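# Fold the laundry bag lid fully open

## Task

Swing the lid of the already-unzipped laundry bag back until it will not go any farther. When you finish, both garments must lie wholly inside the bag, and the bag and the bin must both be standing on the table.

## Robot and tools

Robot: two six-joint arms, left_arm and right_arm, each with a two-finger gripper. Each base sits on a tilted plate, and both plates hang from one metal frame behind the arms. A 'too close' message treats a plate and its half of the frame as part of that arm. Calibrated bases in the scene frame: left_arm at (+0.038, +0.326, +0.115) m, quat_wxyz (+0.997, -0.062, +0.048, -0.011); right_arm at (-0.049, -0.324, +0.115) m, quat_wxyz (+0.997, +0.062, +0.048, +0.001).

Frames: the scene frame has its origin at table-top height, halfway between the nominal bases, +z up, +x out over the table, and left_arm on the +y side. Arm names do not match left and right in images. Hand positions, hand orientations and wrist-camera poses are reported in that arm's own base frame; fixed cameras and the table use the scene frame. Printed hand poses may be off by a few centimetres, more at long reach.

A row is 14 numbers, each from -1 to 1, always covering both arms: left_arm's six joints then its opening, then right_arm's six joints then its opening. Joint order everywhere is shoulder, elbow, waist, wrist pitch, wrist yaw, wrist roll. Joint values are offsets, not poses: they are added to the Joint targets held when the action (or move) began, not to the previous row. Scale: 1.0 equals 2.224 rad for shoulder, elbow and waist, and 8.485 rad for wrist pitch, wrist yaw and wrist roll. The opening is absolute: +1 fully open, -1 shut; to leave a gripper unchanged, resend its current command (0 means half open, not 'no change'). Joint ranges in rad: waist -2.618 to 3.054, shoulder 0.000 to 3.142, elbow 0.000 to 3.142, wrist pitch -1.571 to 1.571, wrist yaw -1.571 to 1.571, wrist roll -2.094 to 2.094. Asking for more than 0.059 rad beyond an end gets the action refused for both arms; real ends may differ by that much either way, and a 'joint sent to its limit' line reports a clamp.

execute_actions(actions, cameras): actions is a list of actions; each action holds up to 15 rows, one per 1/30 s step, and a short action repeats its last row to fill 15 steps. An empty list just returns state and images. cameras picks images: omitted, null or ["all"] for all, [] for none.

move(target, speed, blend, opening_speed, blocking, cameras): target is one 14-number row or a list of up to 15 rows, every row an offset from the same starting Joint targets. All joints travel together, so grippers trace curves; no obstacle avoidance. speed is the top rad/s of the joint with farthest to go, 0.01 to 12.57, default 0.5, one value or one per target. blend (rad) rounds corners in a list. opening_speed (0.2 or more, scale units per second) ramps the fingers; use a low value on soft things. blocking=false returns after about 0.5 s while the move continues. The result adds a 'move:' line: done, off_target (resting more than 0.035 rad off), moving, held or fault, plus limits=held if steps were withheld. Done does not mean nothing was touched.

wait(seconds 0 to 10, cameras) lets the scene run on with current commands. stop(cameras) brakes a running move. zoom_image(camera, region) enlarges [x0, y0, x1, y1] pixels (top-left origin, at most 504 by 504) of one camera's latest image. finished_scene(scene=1, optional) ends the scene for good.

Cameras: cam_head_left, cam_head_right, cam_high (896x504 each), cam_left_wrist and cam_right_wrist (672x504, fisheye, pose derived from joint readings and may lag during motion).

Result lines: Joint positions and Joint velocities give, per arm, the six joints (rad, rad/s) then the finger-pad gap (m; 0.094 is fully open); 'within noise' means that arm is still. Joint targets are the base for your next offsets. Tool commands shows current gripper commands. grip_measured uses the opening scale and can read a few mm wide when empty. Joint torques follow joint order, include the arm's own weight, and the first three wrap at ±28 N m. Actions calls also list joint positions at sample steps. 'joint command not followed' means the clearance check altered targets; it does not keep the two grippers apart.

Motion limits: each step a target may lead its measured angle by at most 0.339 rad (big three joints) or 2.2 rad (wrist joints), and if targets would move the gripper over 200 mm from where it is, that arm's targets are scaled back. Big moves may need several actions. Tiny turns may not start.

Cautions: never let the arms hit or squeeze each other, including one gripper closing on the other's fingers. Keep bag, bin and garments on the table; anything left off it fails the job. Avoid drops, fast impacts and hard pushes; to end a push, command targets back past the measured positions. Loose objects may occasionally be nudged by outside forces. Holding loads, staying stretched out or pushing against something heats motors: MOTOR HOT appears at 75 °C, an OVER-TEMPERATURE FAULT at 90 °C folds that arm away for good, and at 100 °C it goes limp.

Each tool is called after "Emit:" as a command line: name --argument value for each argument, lists and objects as JSON in quotes; but a table of rows of numbers goes row by row, as --pt "numbers of a row", without its own name.

## Session

Emit:
wait --seconds 0

Scene clock: 0.00 s.
left_arm: end_effector_position=(+0.4130, -0.0422, +0.2778) grip_measured=+1.000 end_effector_quat_wxyz=(+0.776, +0.059, +0.590, +0.216) | right_arm: end_effector_position=(+0.3859, +0.0274, +0.2618) grip_measured=+1.000 end_effector_quat_wxyz=(+0.253, +0.177, +0.950, -0.044)
Joint names: [shoulder, elbow, waist, wrist pitch, wrist yaw, wrist roll]
Joint positions: left_arm=[1.544 0.505 -0.286 1.374 -0.434 0.516 0.094] | right_arm=[1.667 1.827 0.187 -1.275 0.259 0.494 0.094]
Joint velocities: within noise
Joint torques (N m): no reading
Motor temperatures (°C): left_arm=[27 35 25 34 26 25 23] | right_arm=[31 32 27 32 27 25 22]
Heat: left arm: 35 °C; right arm: 32 °C.
Joint targets: left_arm=[1.543 0.506 -0.287 1.364 -0.432 0.514] | right_arm=[1.657 1.837 0.189 -1.274 0.263 0.493]
Tool commands: left_gripper/opening=+1.0 right_gripper/opening=+1.0

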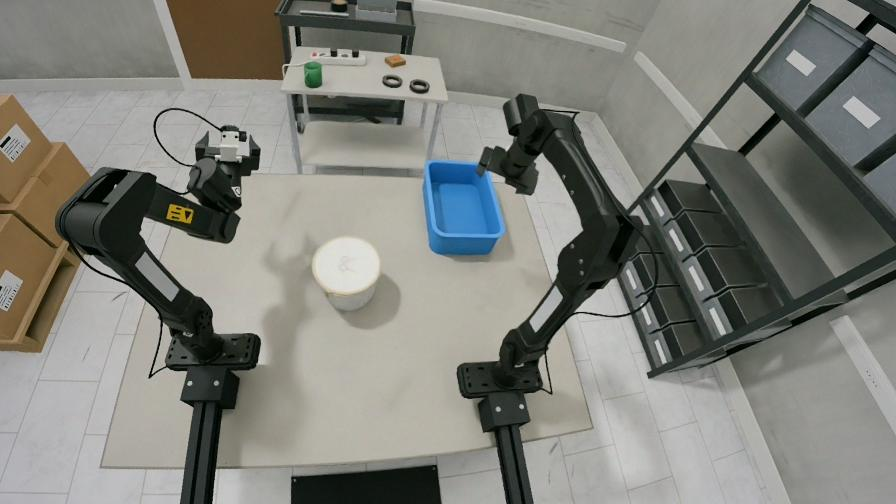

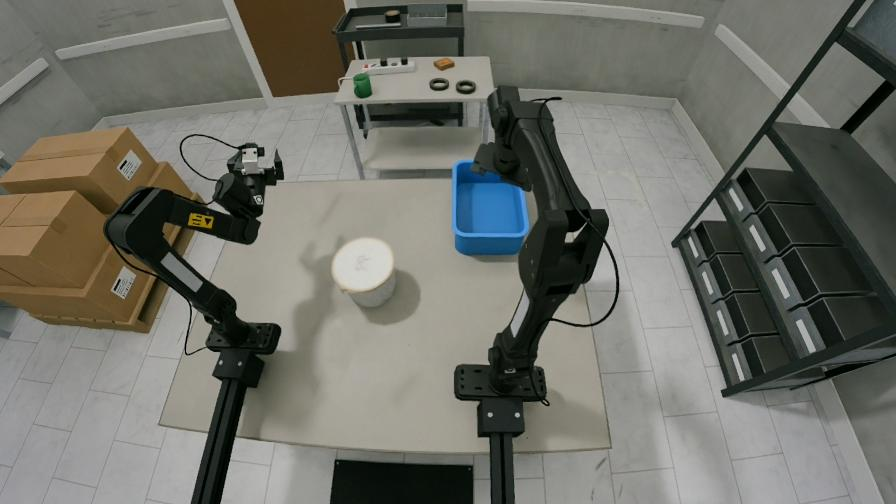

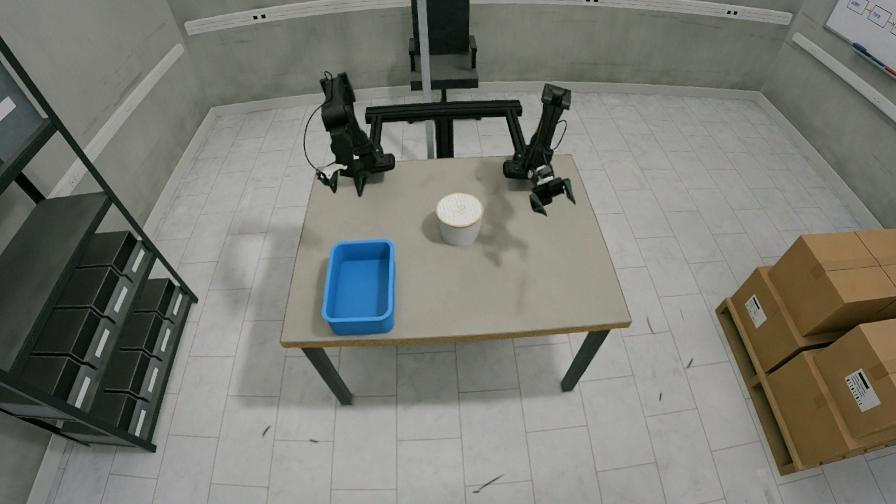

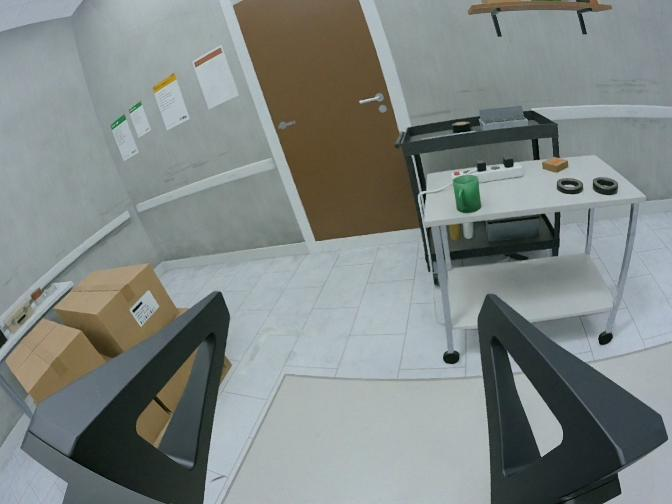

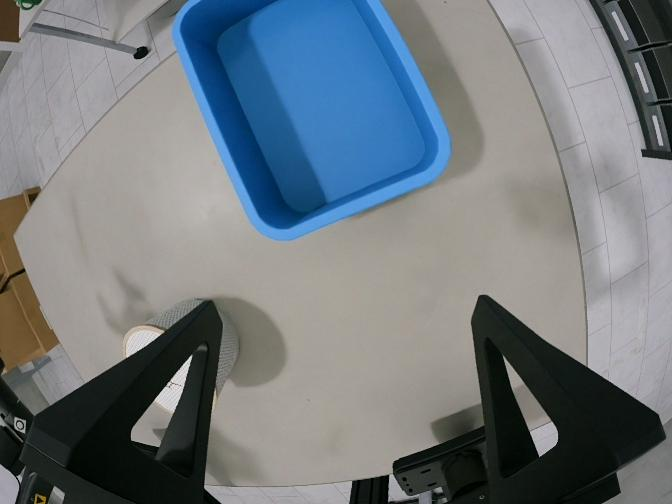

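Emit:
zoom_image --camera "cam_head_right" --region '[310, 220, 430, 320]'

Emit:
zoom_image --camera "cam_high" --region '[410, 170, 520, 260]'

Emit:
zoom_image --camera "cam_head_left" --region '[290, 220, 410, 320]'

Emit:
zoom_image --camera "cam_right_wrist" --region '[90, 260, 290, 450]'

Scaled by 4.200 from the camera's 896x504 image, which has a finer 1280x720 frame.

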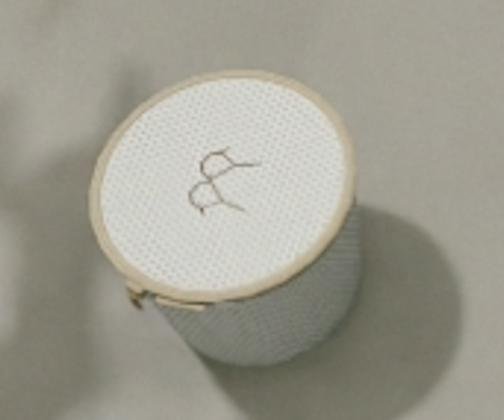

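Scaled by 4.582 from the camera's 896x504 image, which has a finer 1280x720 frame.

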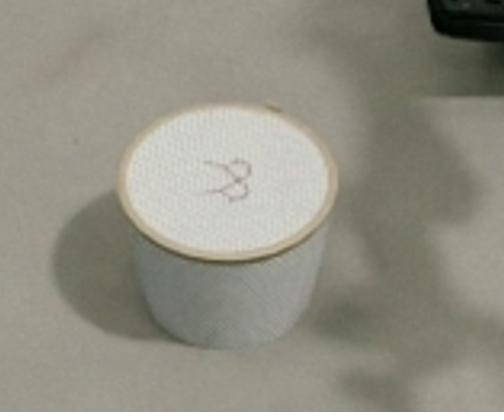

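Scaled by 4.200 from the camera's 896x504 image, which has a finer 1280x720 frame.

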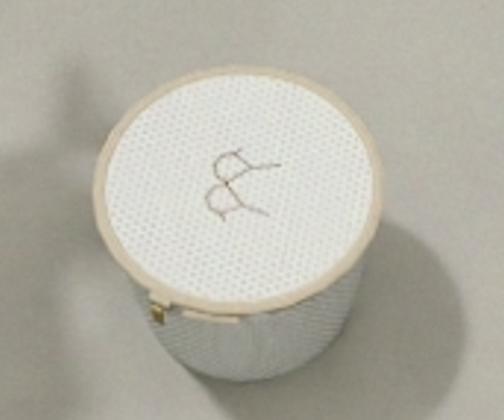

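Scaled by 2.520 from the camera's 672x504 image, which has a finer 960x720 frame.

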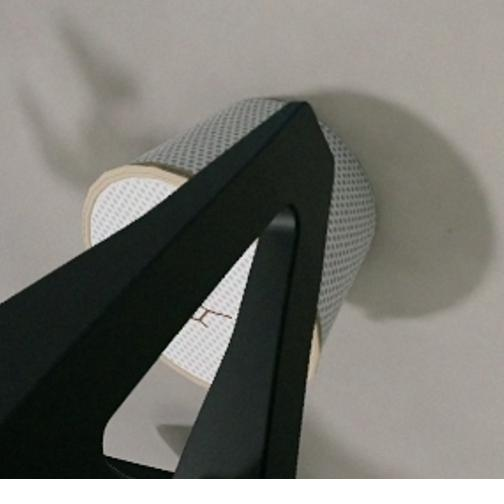

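Emit:
move --target '[0,0,0,0,0,0,1,-0.3273,-0.4631,0.5220,0.0938,0.0279,-0.0581,-1]' --speed 1.0 --cameras '["cam_right_wrist","cam_head_left"]'

Emit:
zoom_image --camera "cam_right_wrist" --region '[100, 0, 600, 504]'

Scene clock: 163.60 s.
left_arm: end_effector_position=(+0.4130, -0.0422, +0.2778) grip_measured=+1.000 end_effector_quat_wxyz=(+0.776, +0.059, +0.590, +0.216) | right_arm: end_effector_position=(+0.1481, +0.2756, +0.2320) grip_measured=-0.983 end_effector_quat_wxyz=(+0.484, -0.446, +0.744, +0.113)
Joint names: [shoulder, elbow, waist, wrist pitch, wrist yaw, wrist roll]
Joint positions: left_arm=[1.544 0.505 -0.286 1.374 -0.434 0.516 0.094] | right_arm=[0.943 0.823 1.346 -0.49 0.49 0.008 0.001]
Joint velocities: within noise
Joint torques (N m): left_arm=[-6.93 7.43 -0.76 1.56 0.13 0] | right_arm=[-2.28 5.38 0.58 1.55 0.18 -0.1]
Motor temperatures (°C): left_arm=[29 36 24 37 26 24 23] | right_arm=[36 33 26 30 26 25 22]
Heat: left arm: 37 °C; right arm: 36 °C.
Joint targets: left_arm=[1.543 0.506 -0.287 1.364 -0.432 0.514] | right_arm=[0.929 0.807 1.351 -0.479 0.500 0.001]
move: done
camera_calibration:
cam_right_wrist: T_world_to_cam=[[0.772461, -0.600447, 0.206804, 0.00677569], [-0.510263, -0.780694, -0.360762, 0.399605], [0.378069, 0.17315, -0.909441, 0.211264], [0, 0, 0, 1]] pos_world=[0.118797, 0.279457, 0.334893]
Images, in order (width x height): cam_head_left 896x504, cam_right_wrist 672x504.

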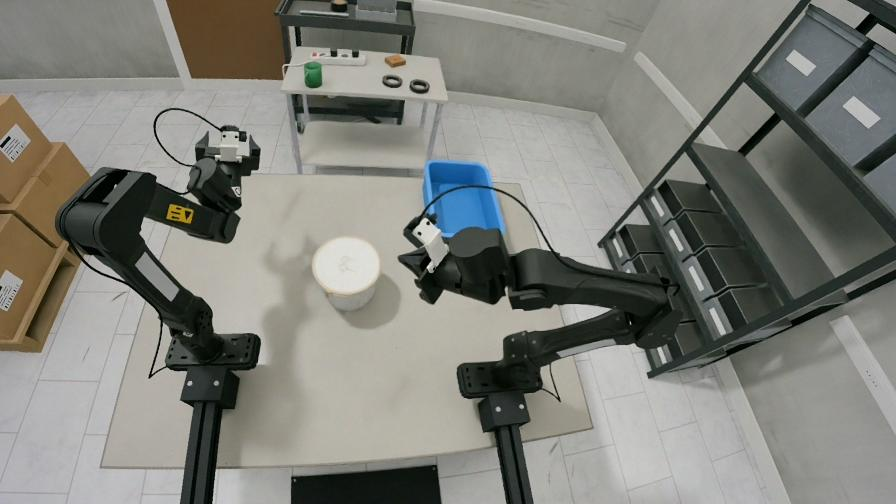

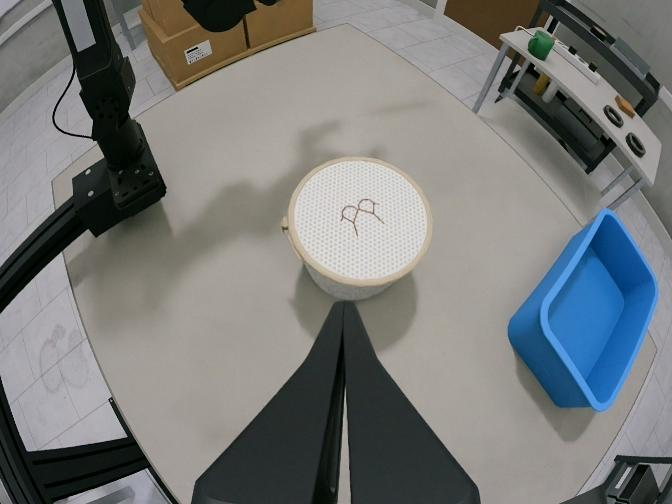

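Scaled by 1.000.

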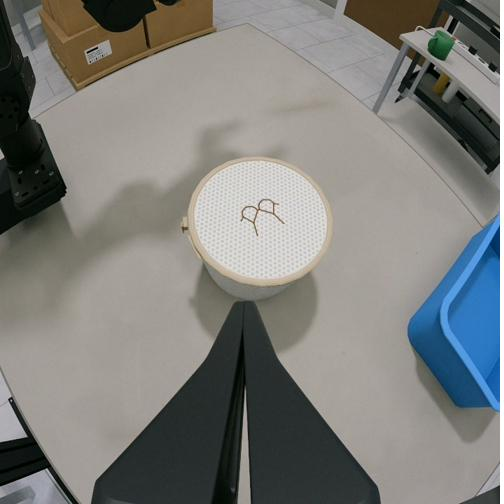

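Emit:
zoom_image --camera "cam_right_wrist" --region '[270, 145, 450, 305]'

Scaled by 2.800 from the camera's 672x504 image, which has a finer 960x720 frame.

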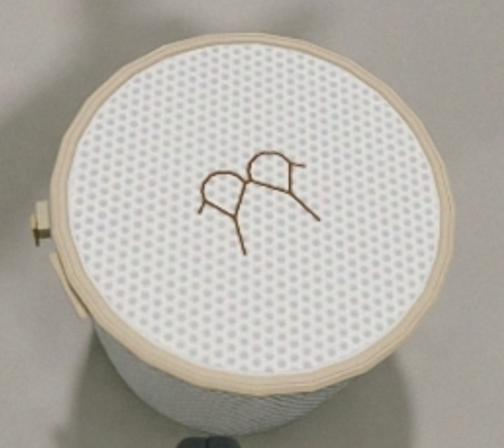

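Emit:
move --target '[0,0,0,0,0,0,1,0.5513,0.1677,-0.531,0.1714,-0.2298,0,-1]' --speed 1.0 --cameras '["cam_right_wrist"]'

Emit:
zoom_image --camera "cam_right_wrist" --region '[180, 100, 500, 340]'

Scene clock: 199.73 s.
left_arm: end_effector_position=(+0.4130, -0.0422, +0.2778) grip_measured=+1.000 end_effector_quat_wxyz=(+0.776, +0.059, +0.590, +0.216) | right_arm: end_effector_position=(+0.4066, +0.2468, +0.1664) grip_measured=-0.983 end_effector_quat_wxyz=(+0.484, -0.501, +0.500, +0.514)
Joint names: [shoulder, elbow, waist, wrist pitch, wrist yaw, wrist roll]
Joint positions: left_arm=[1.544 0.505 -0.286 1.374 -0.434 0.516 0.094] | right_arm=[2.143 1.153 0.163 0.968 -1.439 0.007 0.001]
Joint velocities: within noise
Joint torques (N m): left_arm=[-7.05 7.45 -0.58 1.63 0.16 -0.02] | right_arm=[-9.5 7.01 1.76 1.18 -0.16 -0.09]
Motor temperatures (°C): left_arm=[28 36 24 37 26 23 23] | right_arm=[32 33 26 33 26 25 24]
Heat: left arm: 37 °C; right arm: 33 °C.
Joint targets: left_arm=[1.543 0.506 -0.287 1.364 -0.432 0.514] | right_arm=[2.155 1.180 0.170 0.976 -1.450 0.000]
move: done
camera_calibration:
cam_right_wrist: T_world_to_cam=[[0.995064, 0.0446844, -0.0886061, -0.397198], [-0.0434981, -0.606138, -0.794169, 0.324628], [-0.0891945, 0.794103, -0.601203, 0.0442968], [0, 0, 0, 1]] pos_world=[0.413309, 0.179342, 0.249247]
Images, in order (width x height): cam_right_wrist 672x504.

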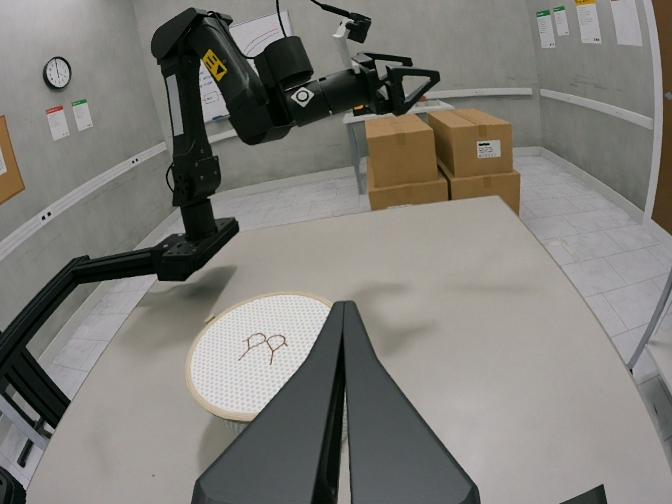

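Scaled by 1.575 from the camera's 672x504 image, which has a finer 960x720 frame.

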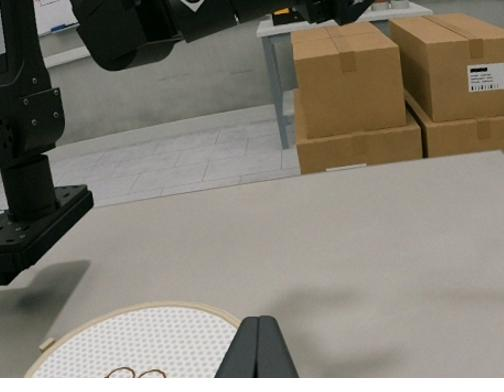

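Emit:
move --target '[0,0,0,0,0,0,1,0.1853,0.1241,-0.009,0.0159,-0.0112,0,1]' --speed 0.8 --cameras '["cam_right_wrist"]'

Emit:
zoom_image --camera "cam_right_wrist" --region '[0, 220, 330, 460]'

Scene clock: 245.63 s.
left_arm: end_effector_position=(+0.4130, -0.0422, +0.2778) grip_measured=+1.000 end_effector_quat_wxyz=(+0.776, +0.059, +0.590, +0.216) | right_arm: end_effector_position=(+0.4436, +0.2503, +0.0682) grip_measured=+0.997 end_effector_quat_wxyz=(-0.462, +0.522, -0.477, -0.535)
Joint names: [shoulder, elbow, waist, wrist pitch, wrist yaw, wrist roll]
Joint positions: left_arm=[1.544 0.505 -0.286 1.374 -0.434 0.516 0.094] | right_arm=[2.555 1.432 0.154 1.103 -1.535 0.007 0.094]
Joint velocities: within noise
Joint torques (N m): left_arm=[-6.99 7.31 -0.77 1.63 0.16 -0.02] | right_arm=[-11.26 6.13 1.17 1.14 -0.13 -0.09]
Motor temperatures (°C): left_arm=[28 36 24 38 26 23 23] | right_arm=[34 35 26 32 26 25 24]
Heat: left arm: 38 °C; right arm: 35 °C.
Joint targets: left_arm=[1.543 0.506 -0.287 1.364 -0.432 0.514] | right_arm=[2.567 1.456 0.150 1.110 -1.545 0.000]
move: done
camera_calibration:
cam_right_wrist: T_world_to_cam=[[0.987541, 0.131483, -0.0864531, -0.46141], [0.0109857, -0.605666, -0.795643, 0.226107], [-0.156975, 0.784781, -0.599565, 0.0180604], [0, 0, 0, 1]] pos_world=[0.456012, 0.18344, 0.150839]
Images, in order (width x height): cam_right_wrist 672x504.

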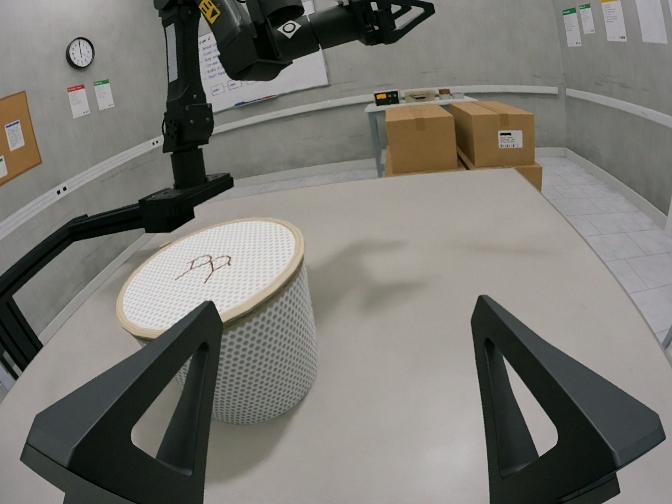

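Scaled by 1.527 from the camera's 672x504 image, which has a finer 960x720 frame.

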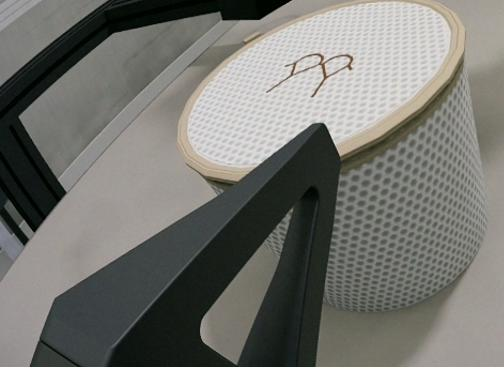

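Emit:
zoom_image --camera "cam_right_wrist" --region '[205, 215, 335, 345]'

Scaled by 3.877 from the camera's 672x504 image, which has a finer 960x720 frame.

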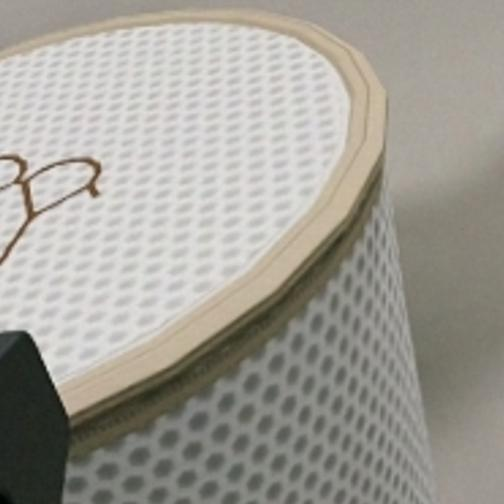

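Emit:
move --target '[0,0,0,0,0,0,1,0.0499,0.1212,0.1187,-0.1128,0.0407,-0.0900,-0.95]' --speed 0.5

Emit:
zoom_image --camera "cam_right_wrist" --region '[150, 100, 550, 504]'

Emit:
zoom_image --camera "cam_high" --region '[380, 150, 540, 270]'

Emit:
zoom_image --camera "cam_head_left" --region '[270, 190, 470, 330]'

Scene clock: 328.37 s.
left_arm: end_effector_position=(+0.4130, -0.0422, +0.2778) grip_measured=+1.000 end_effector_quat_wxyz=(+0.776, +0.059, +0.590, +0.216) | right_arm: end_effector_position=(+0.4292, +0.3654, -0.0203) grip_measured=-0.947 end_effector_quat_wxyz=(-0.399, +0.598, -0.523, -0.458)
Joint names: [shoulder, elbow, waist, wrist pitch, wrist yaw, wrist roll]
Joint positions: left_arm=[1.544 0.505 -0.286 1.374 -0.434 0.516 0.094] | right_arm=[2.654 1.696 0.405 0.166 -1.195 -0.754 0.002]
Joint velocities: within noise
Joint torques (N m): left_arm=[-6.84 7.23 -0.98 1.63 0.15 -0.02] | right_arm=[-11.32 7.31 2.43 0.89 -0.39 -0.11]
Motor temperatures (°C): left_arm=[28 36 24 38 26 23 23] | right_arm=[41 35 26 31 26 25 23]
Heat: left arm: 38 °C; right arm: 41 °C.
Joint targets: left_arm=[1.543 0.506 -0.287 1.364 -0.432 0.514] | right_arm=[2.678 1.726 0.414 0.153 -1.200 -0.763]
move: done
camera_calibration:
cam_right_wrist: T_world_to_cam=[[0.989285, 0.131844, -0.0627059, -0.470332], [0.0661479, -0.787668, -0.612539, 0.272223], [-0.130151, 0.601828, -0.787949, -0.0760827], [0, 0, 0, 1]] pos_world=[0.437383, 0.32222, 0.0773054]

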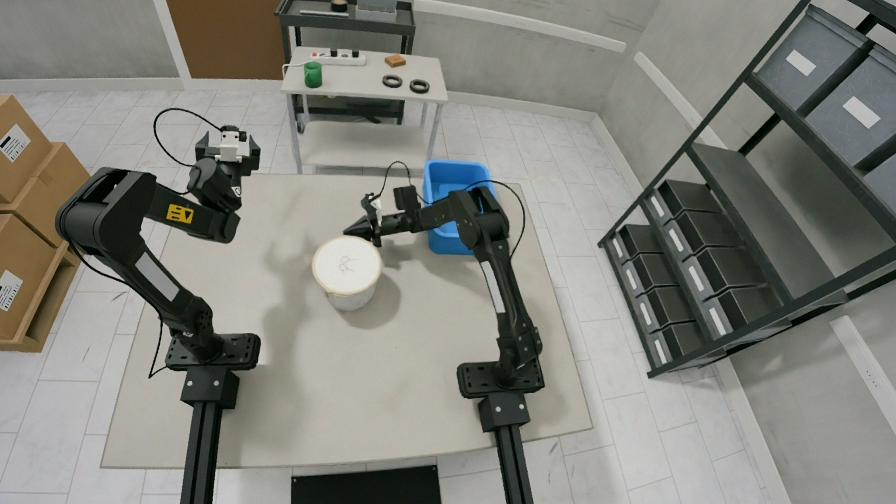

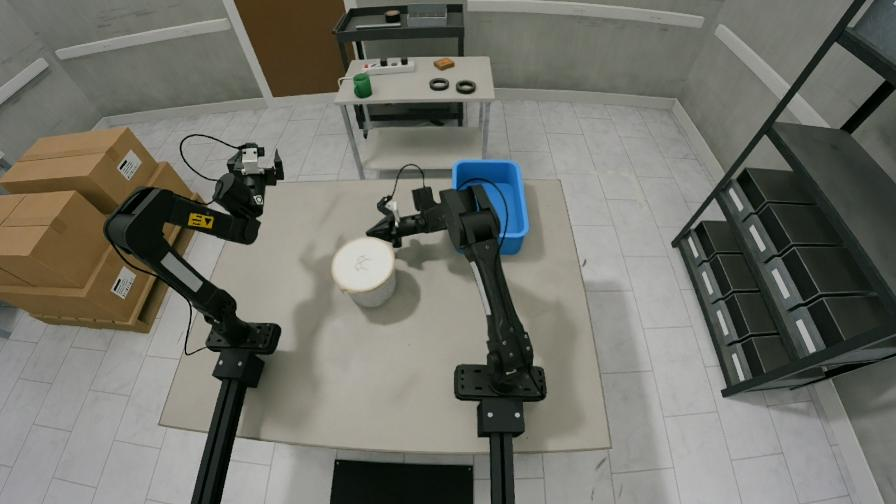

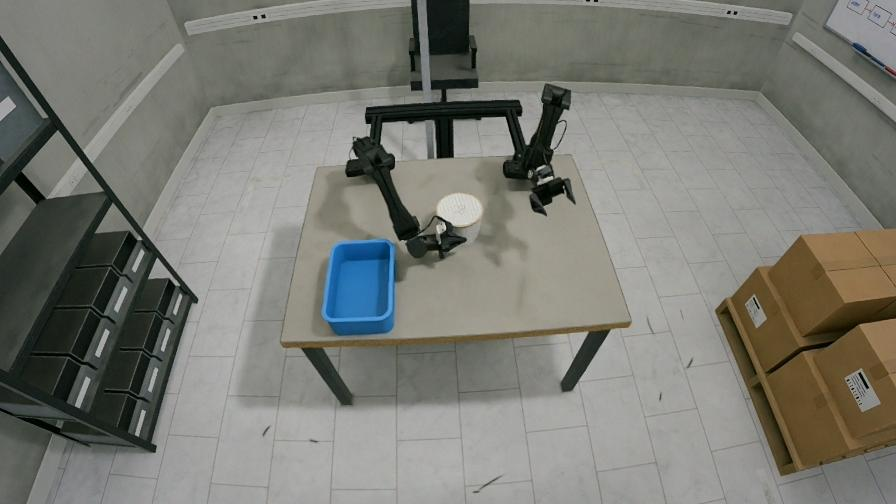

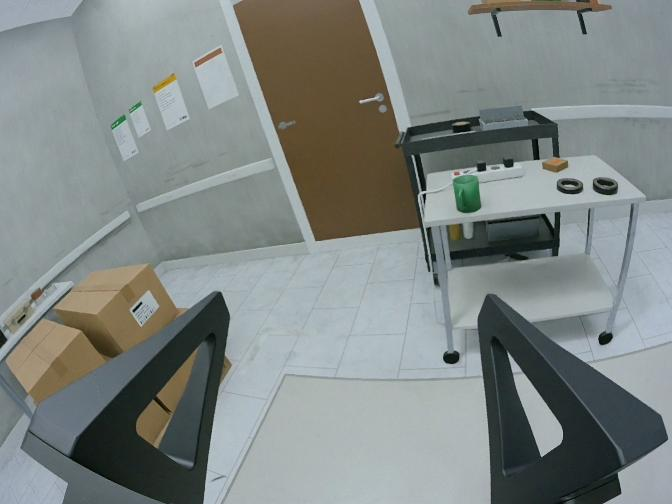

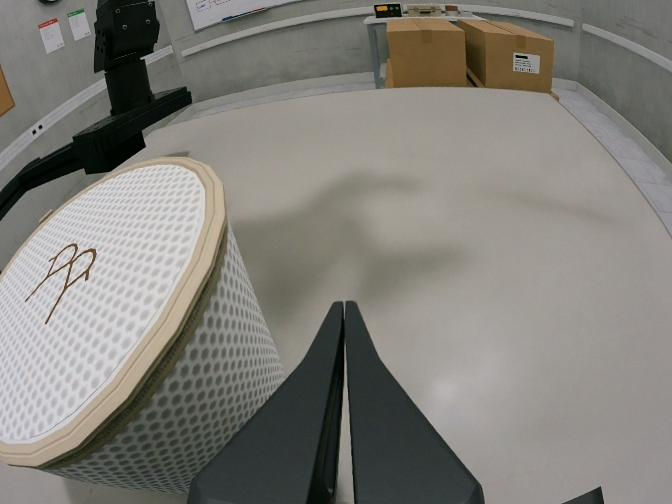

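Scaled by 1.248 from the camera's 672x504 image, which has a finer 960x720 frame.

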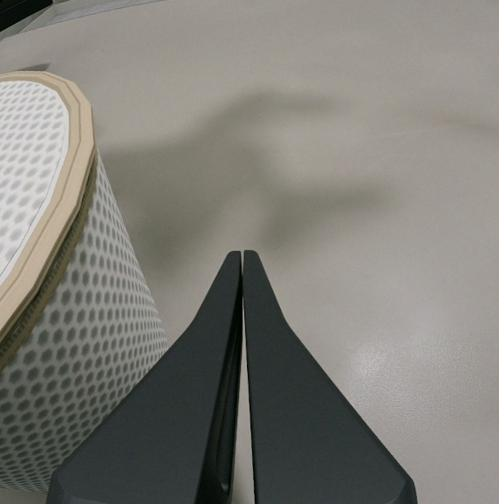

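Scaled by 3.150 from the camera's 896x504 image, which has a finer 1280x720 frame.

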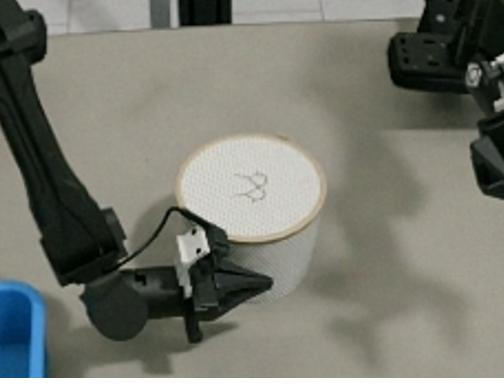

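Scaled by 2.520 from the camera's 896x504 image, which has a finer 1280x720 frame.

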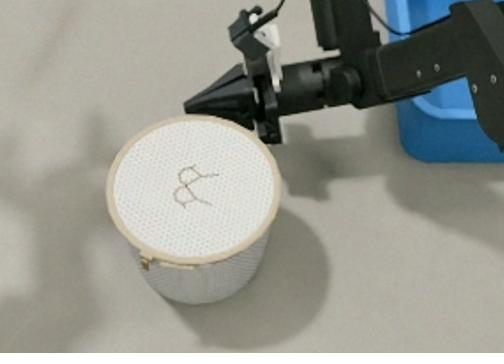

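Emit:
move --target '[0,0,0,0,0,0,1,-0.0283,-0.0643,0.005,0.0093,0,0,-0.95]' --speed 0.15 --cameras '["cam_right_wrist","cam_high","cam_head_left"]'

Emit:
zoom_image --camera "cam_head_left" --region '[290, 200, 430, 320]'

Emit:
zoom_image --camera "cam_high" --region '[410, 170, 510, 270]'

Scene clock: 348.30 s.
left_arm: end_effector_position=(+0.4130, -0.0422, +0.2778) grip_measured=+1.000 end_effector_quat_wxyz=(+0.776, +0.059, +0.590, +0.216) | right_arm: end_effector_position=(+0.4074, +0.3590, -0.0427) grip_measured=-0.947 end_effector_quat_wxyz=(-0.384, +0.594, -0.533, -0.465)
Joint names: [shoulder, elbow, waist, wrist pitch, wrist yaw, wrist roll]
Joint positions: left_arm=[1.544 0.505 -0.286 1.374 -0.434 0.516 0.094] | right_arm=[2.654 1.595 0.41 0.225 -1.194 -0.755 0.002]
Joint velocities: within noise
Joint torques (N m): left_arm=[-7.01 7.43 -0.79 1.64 0.14 -0.08] | right_arm=[-15.86 3.54 2.81 1.06 -0.42 -0.1]
Motor temperatures (°C): left_arm=[28 36 24 38 26 23 23] | right_arm=[41 36 26 30 26 25 23]
Heat: left arm: 38 °C; right arm: 41 °C.
Joint targets: left_arm=[1.543 0.506 -0.287 1.364 -0.432 0.514] | right_arm=[2.615 1.583 0.425 0.232 -1.200 -0.763]
move: off_target (right_arm); right_arm: the shoulder is farthest, 0.039 rad from its target
camera_calibration:
cam_right_wrist: T_world_to_cam=[[0.985672, 0.134914, -0.101233, -0.450624], [0.0475041, -0.797931, -0.600874, 0.266652], [-0.161843, 0.587456, -0.792908, -0.0748138], [0, 0, 0, 1]] pos_world=[0.419392, 0.317515, 0.0552855]
Images, in order (width x height): cam_head_left 896x504, cam_high 896x504, cam_right_wrist 672x504.

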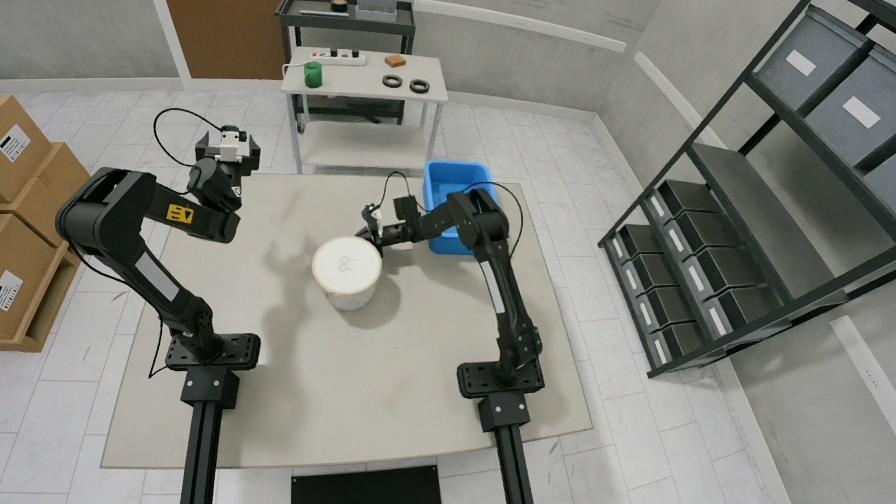

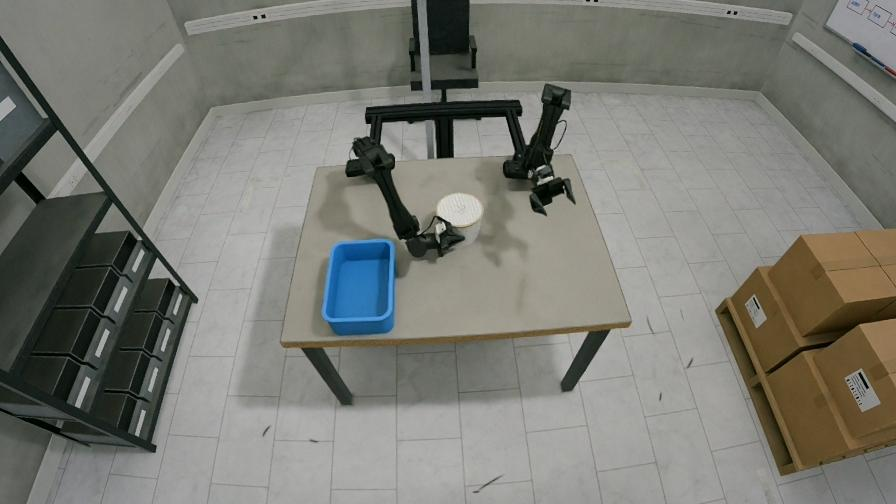

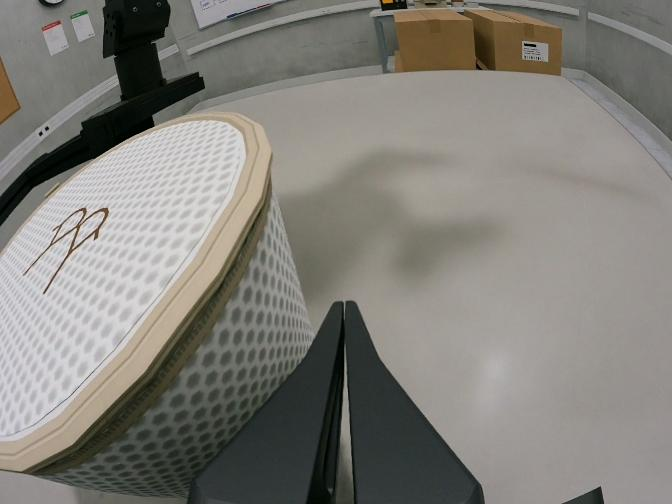

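Scaled by 3.600 from the camera's 896x504 image, which has a finer 1280x720 frame.

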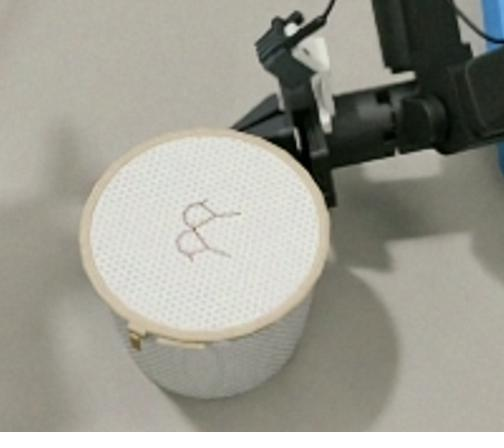

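Scaled by 5.040 from the camera's 896x504 image, which has a finer 1280x720 frame.

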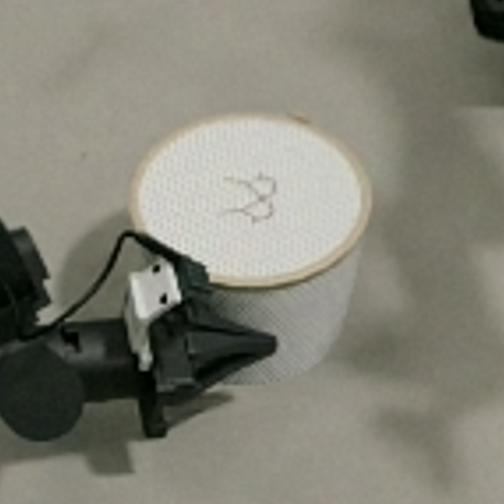

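Emit:
move --pt "0 0 0 0 0 0 1 -0.022 -0.005 0 -0.0045 0 0 -0.95" --pt "0 0 0 0 0 0 1 -0.0623 -0.0076 0 -0.0143 0 0 -0.95" --speed 0.15 --cameras '["cam_right_wrist","cam_high","cam_head_left"]'

Emit:
zoom_image --camera "cam_high" --region '[410, 170, 510, 270]'

Scene clock: 365.60 s.
left_arm: end_effector_position=(+0.4130, -0.0422, +0.2778) grip_measured=+1.000 end_effector_quat_wxyz=(+0.776, +0.059, +0.590, +0.216) | right_arm: end_effector_position=(+0.4109, +0.3605, +0.0109) grip_measured=-0.947 end_effector_quat_wxyz=(-0.390, +0.596, -0.528, -0.462)
Joint names: [shoulder, elbow, waist, wrist pitch, wrist yaw, wrist roll]
Joint positions: left_arm=[1.544 0.505 -0.286 1.374 -0.434 0.516 0.094] | right_arm=[2.52 1.58 0.41 0.123 -1.193 -0.755 0.002]
Joint velocities: within noise
Joint torques (N m): left_arm=[-6.91 7.36 -0.87 1.62 0.19 -0.04] | right_arm=[-16.05 3.86 2.8 0.87 -0.43 -0.1]
Motor temperatures (°C): left_arm=[28 36 24 38 26 23 23] | right_arm=[47 34 26 30 26 25 22]
Heat: left arm: 38 °C; right arm: 47 °C.
Joint targets: left_arm=[1.543 0.506 -0.287 1.364 -0.432 0.514] | right_arm=[2.477 1.566 0.425 0.111 -1.200 -0.763]
move: off_target (right_arm); right_arm: the shoulder is farthest, 0.043 rad from its target
camera_calibration:
cam_right_wrist: T_world_to_cam=[[0.987231, 0.134975, -0.0845986, -0.44969], [0.05673, -0.794163, -0.605051, 0.294776], [-0.148852, 0.592526, -0.791679, -0.0398614], [0, 0, 0, 1]] pos_world=[0.421291, 0.318416, 0.108754]
Images, in order (width x height): cam_head_left 896x504, cam_high 896x504, cam_right_wrist 672x504.

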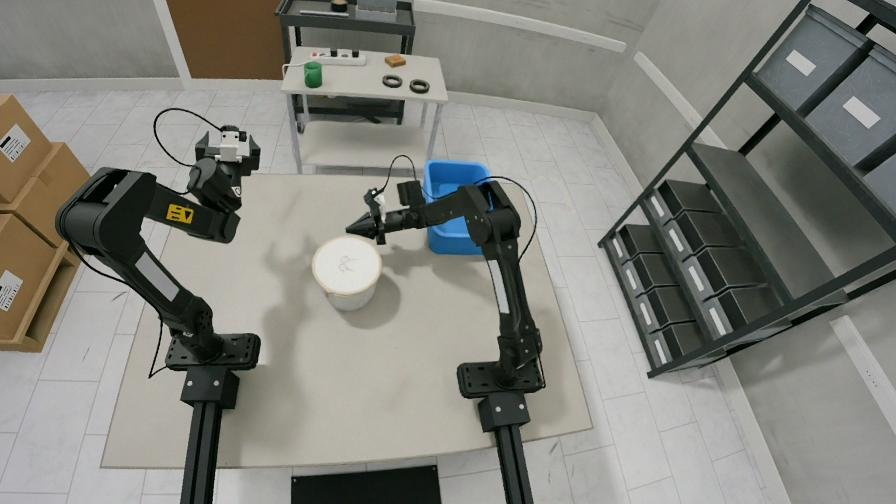

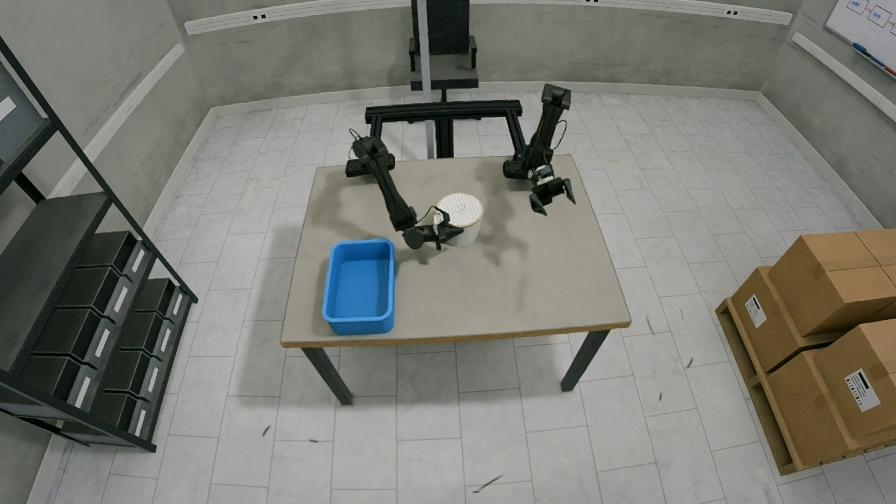

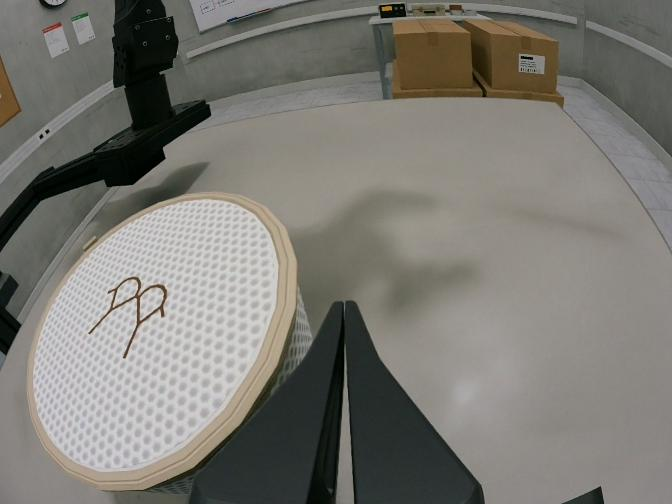

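Scaled by 5.040 from the camera's 896x504 image, which has a finer 1280x720 frame.

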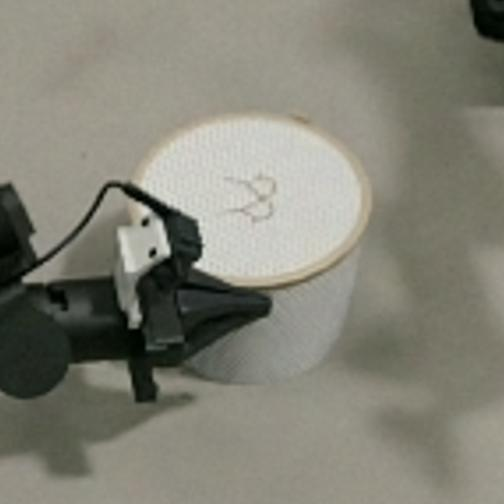

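Emit:
move --pt "0 0 0 0 0 0 1 0.0771 0.0117 0 0.0171 0 0 -0.95" --pt "0 0 0 0 0 0 1 0.0598 -0.0342 0.0065 0.0246 0 0 -0.95" --speed 0.15 --cameras '["cam_right_wrist","cam_high","cam_head_left"]'

Emit:
zoom_image --camera "cam_high" --region '[410, 170, 510, 270]'

Emit:
zoom_image --camera "cam_head_left" --region '[290, 200, 430, 320]'

Scene clock: 387.80 s.
left_arm: end_effector_position=(+0.4130, -0.0422, +0.2778) grip_measured=+1.000 end_effector_quat_wxyz=(+0.776, +0.059, +0.590, +0.216) | right_arm: end_effector_position=(+0.3904, +0.3589, -0.0449) grip_measured=-0.947 end_effector_quat_wxyz=(-0.389, +0.600, -0.523, -0.464)
Joint names: [shoulder, elbow, waist, wrist pitch, wrist yaw, wrist roll]
Joint positions: left_arm=[1.544 0.505 -0.286 1.374 -0.434 0.516 0.094] | right_arm=[2.626 1.502 0.424 0.314 -1.193 -0.755 0.002]
Joint velocities: within noise
Joint torques (N m): left_arm=[-6.98 7.5 -0.66 1.65 0.15 -0.08] | right_arm=[-13.64 3.29 2.86 1.05 -0.43 -0.1]
Motor temperatures (°C): left_arm=[28 35 24 38 26 23 23] | right_arm=[49 32 26 30 26 25 22]
Heat: left arm: 38 °C; right arm: 49 °C.
Joint targets: left_arm=[1.543 0.506 -0.287 1.364 -0.432 0.514] | right_arm=[2.610 1.490 0.439 0.320 -1.200 -0.763]
move: done
camera_calibration:
cam_right_wrist: T_world_to_cam=[[0.985875, 0.148042, -0.0783144, -0.437887], [0.0707305, -0.79189, -0.606554, 0.254476], [-0.151812, 0.592447, -0.791176, -0.0848342], [0, 0, 0, 1]] pos_world=[0.400824, 0.316603, 0.0529418]
Images, in order (width x height): cam_head_left 896x504, cam_high 896x504, cam_right_wrist 672x504.

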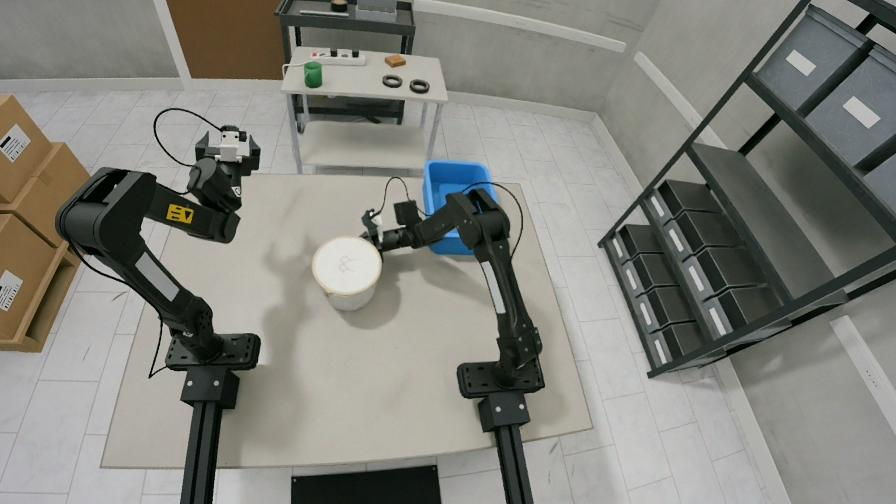

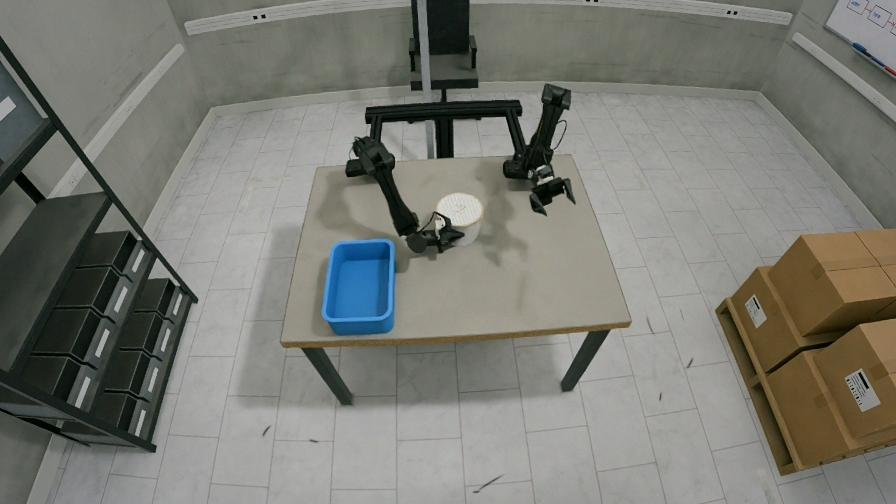

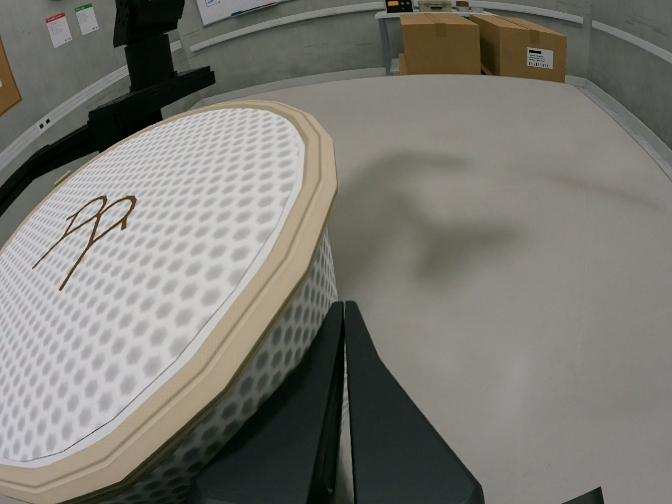

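Scaled by 5.040 from the camera's 896x504 image, which has a finer 1280x720 frame.

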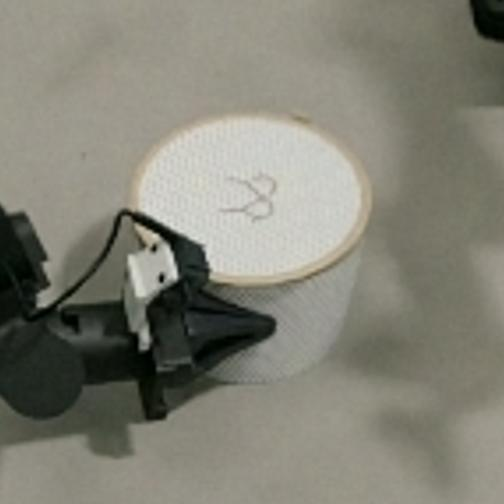

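Scaled by 3.600 from the camera's 896x504 image, which has a finer 1280x720 frame.

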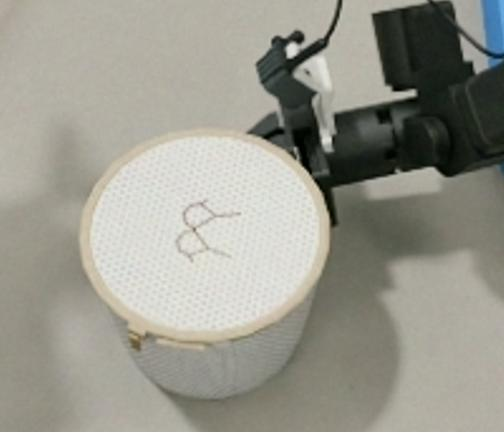

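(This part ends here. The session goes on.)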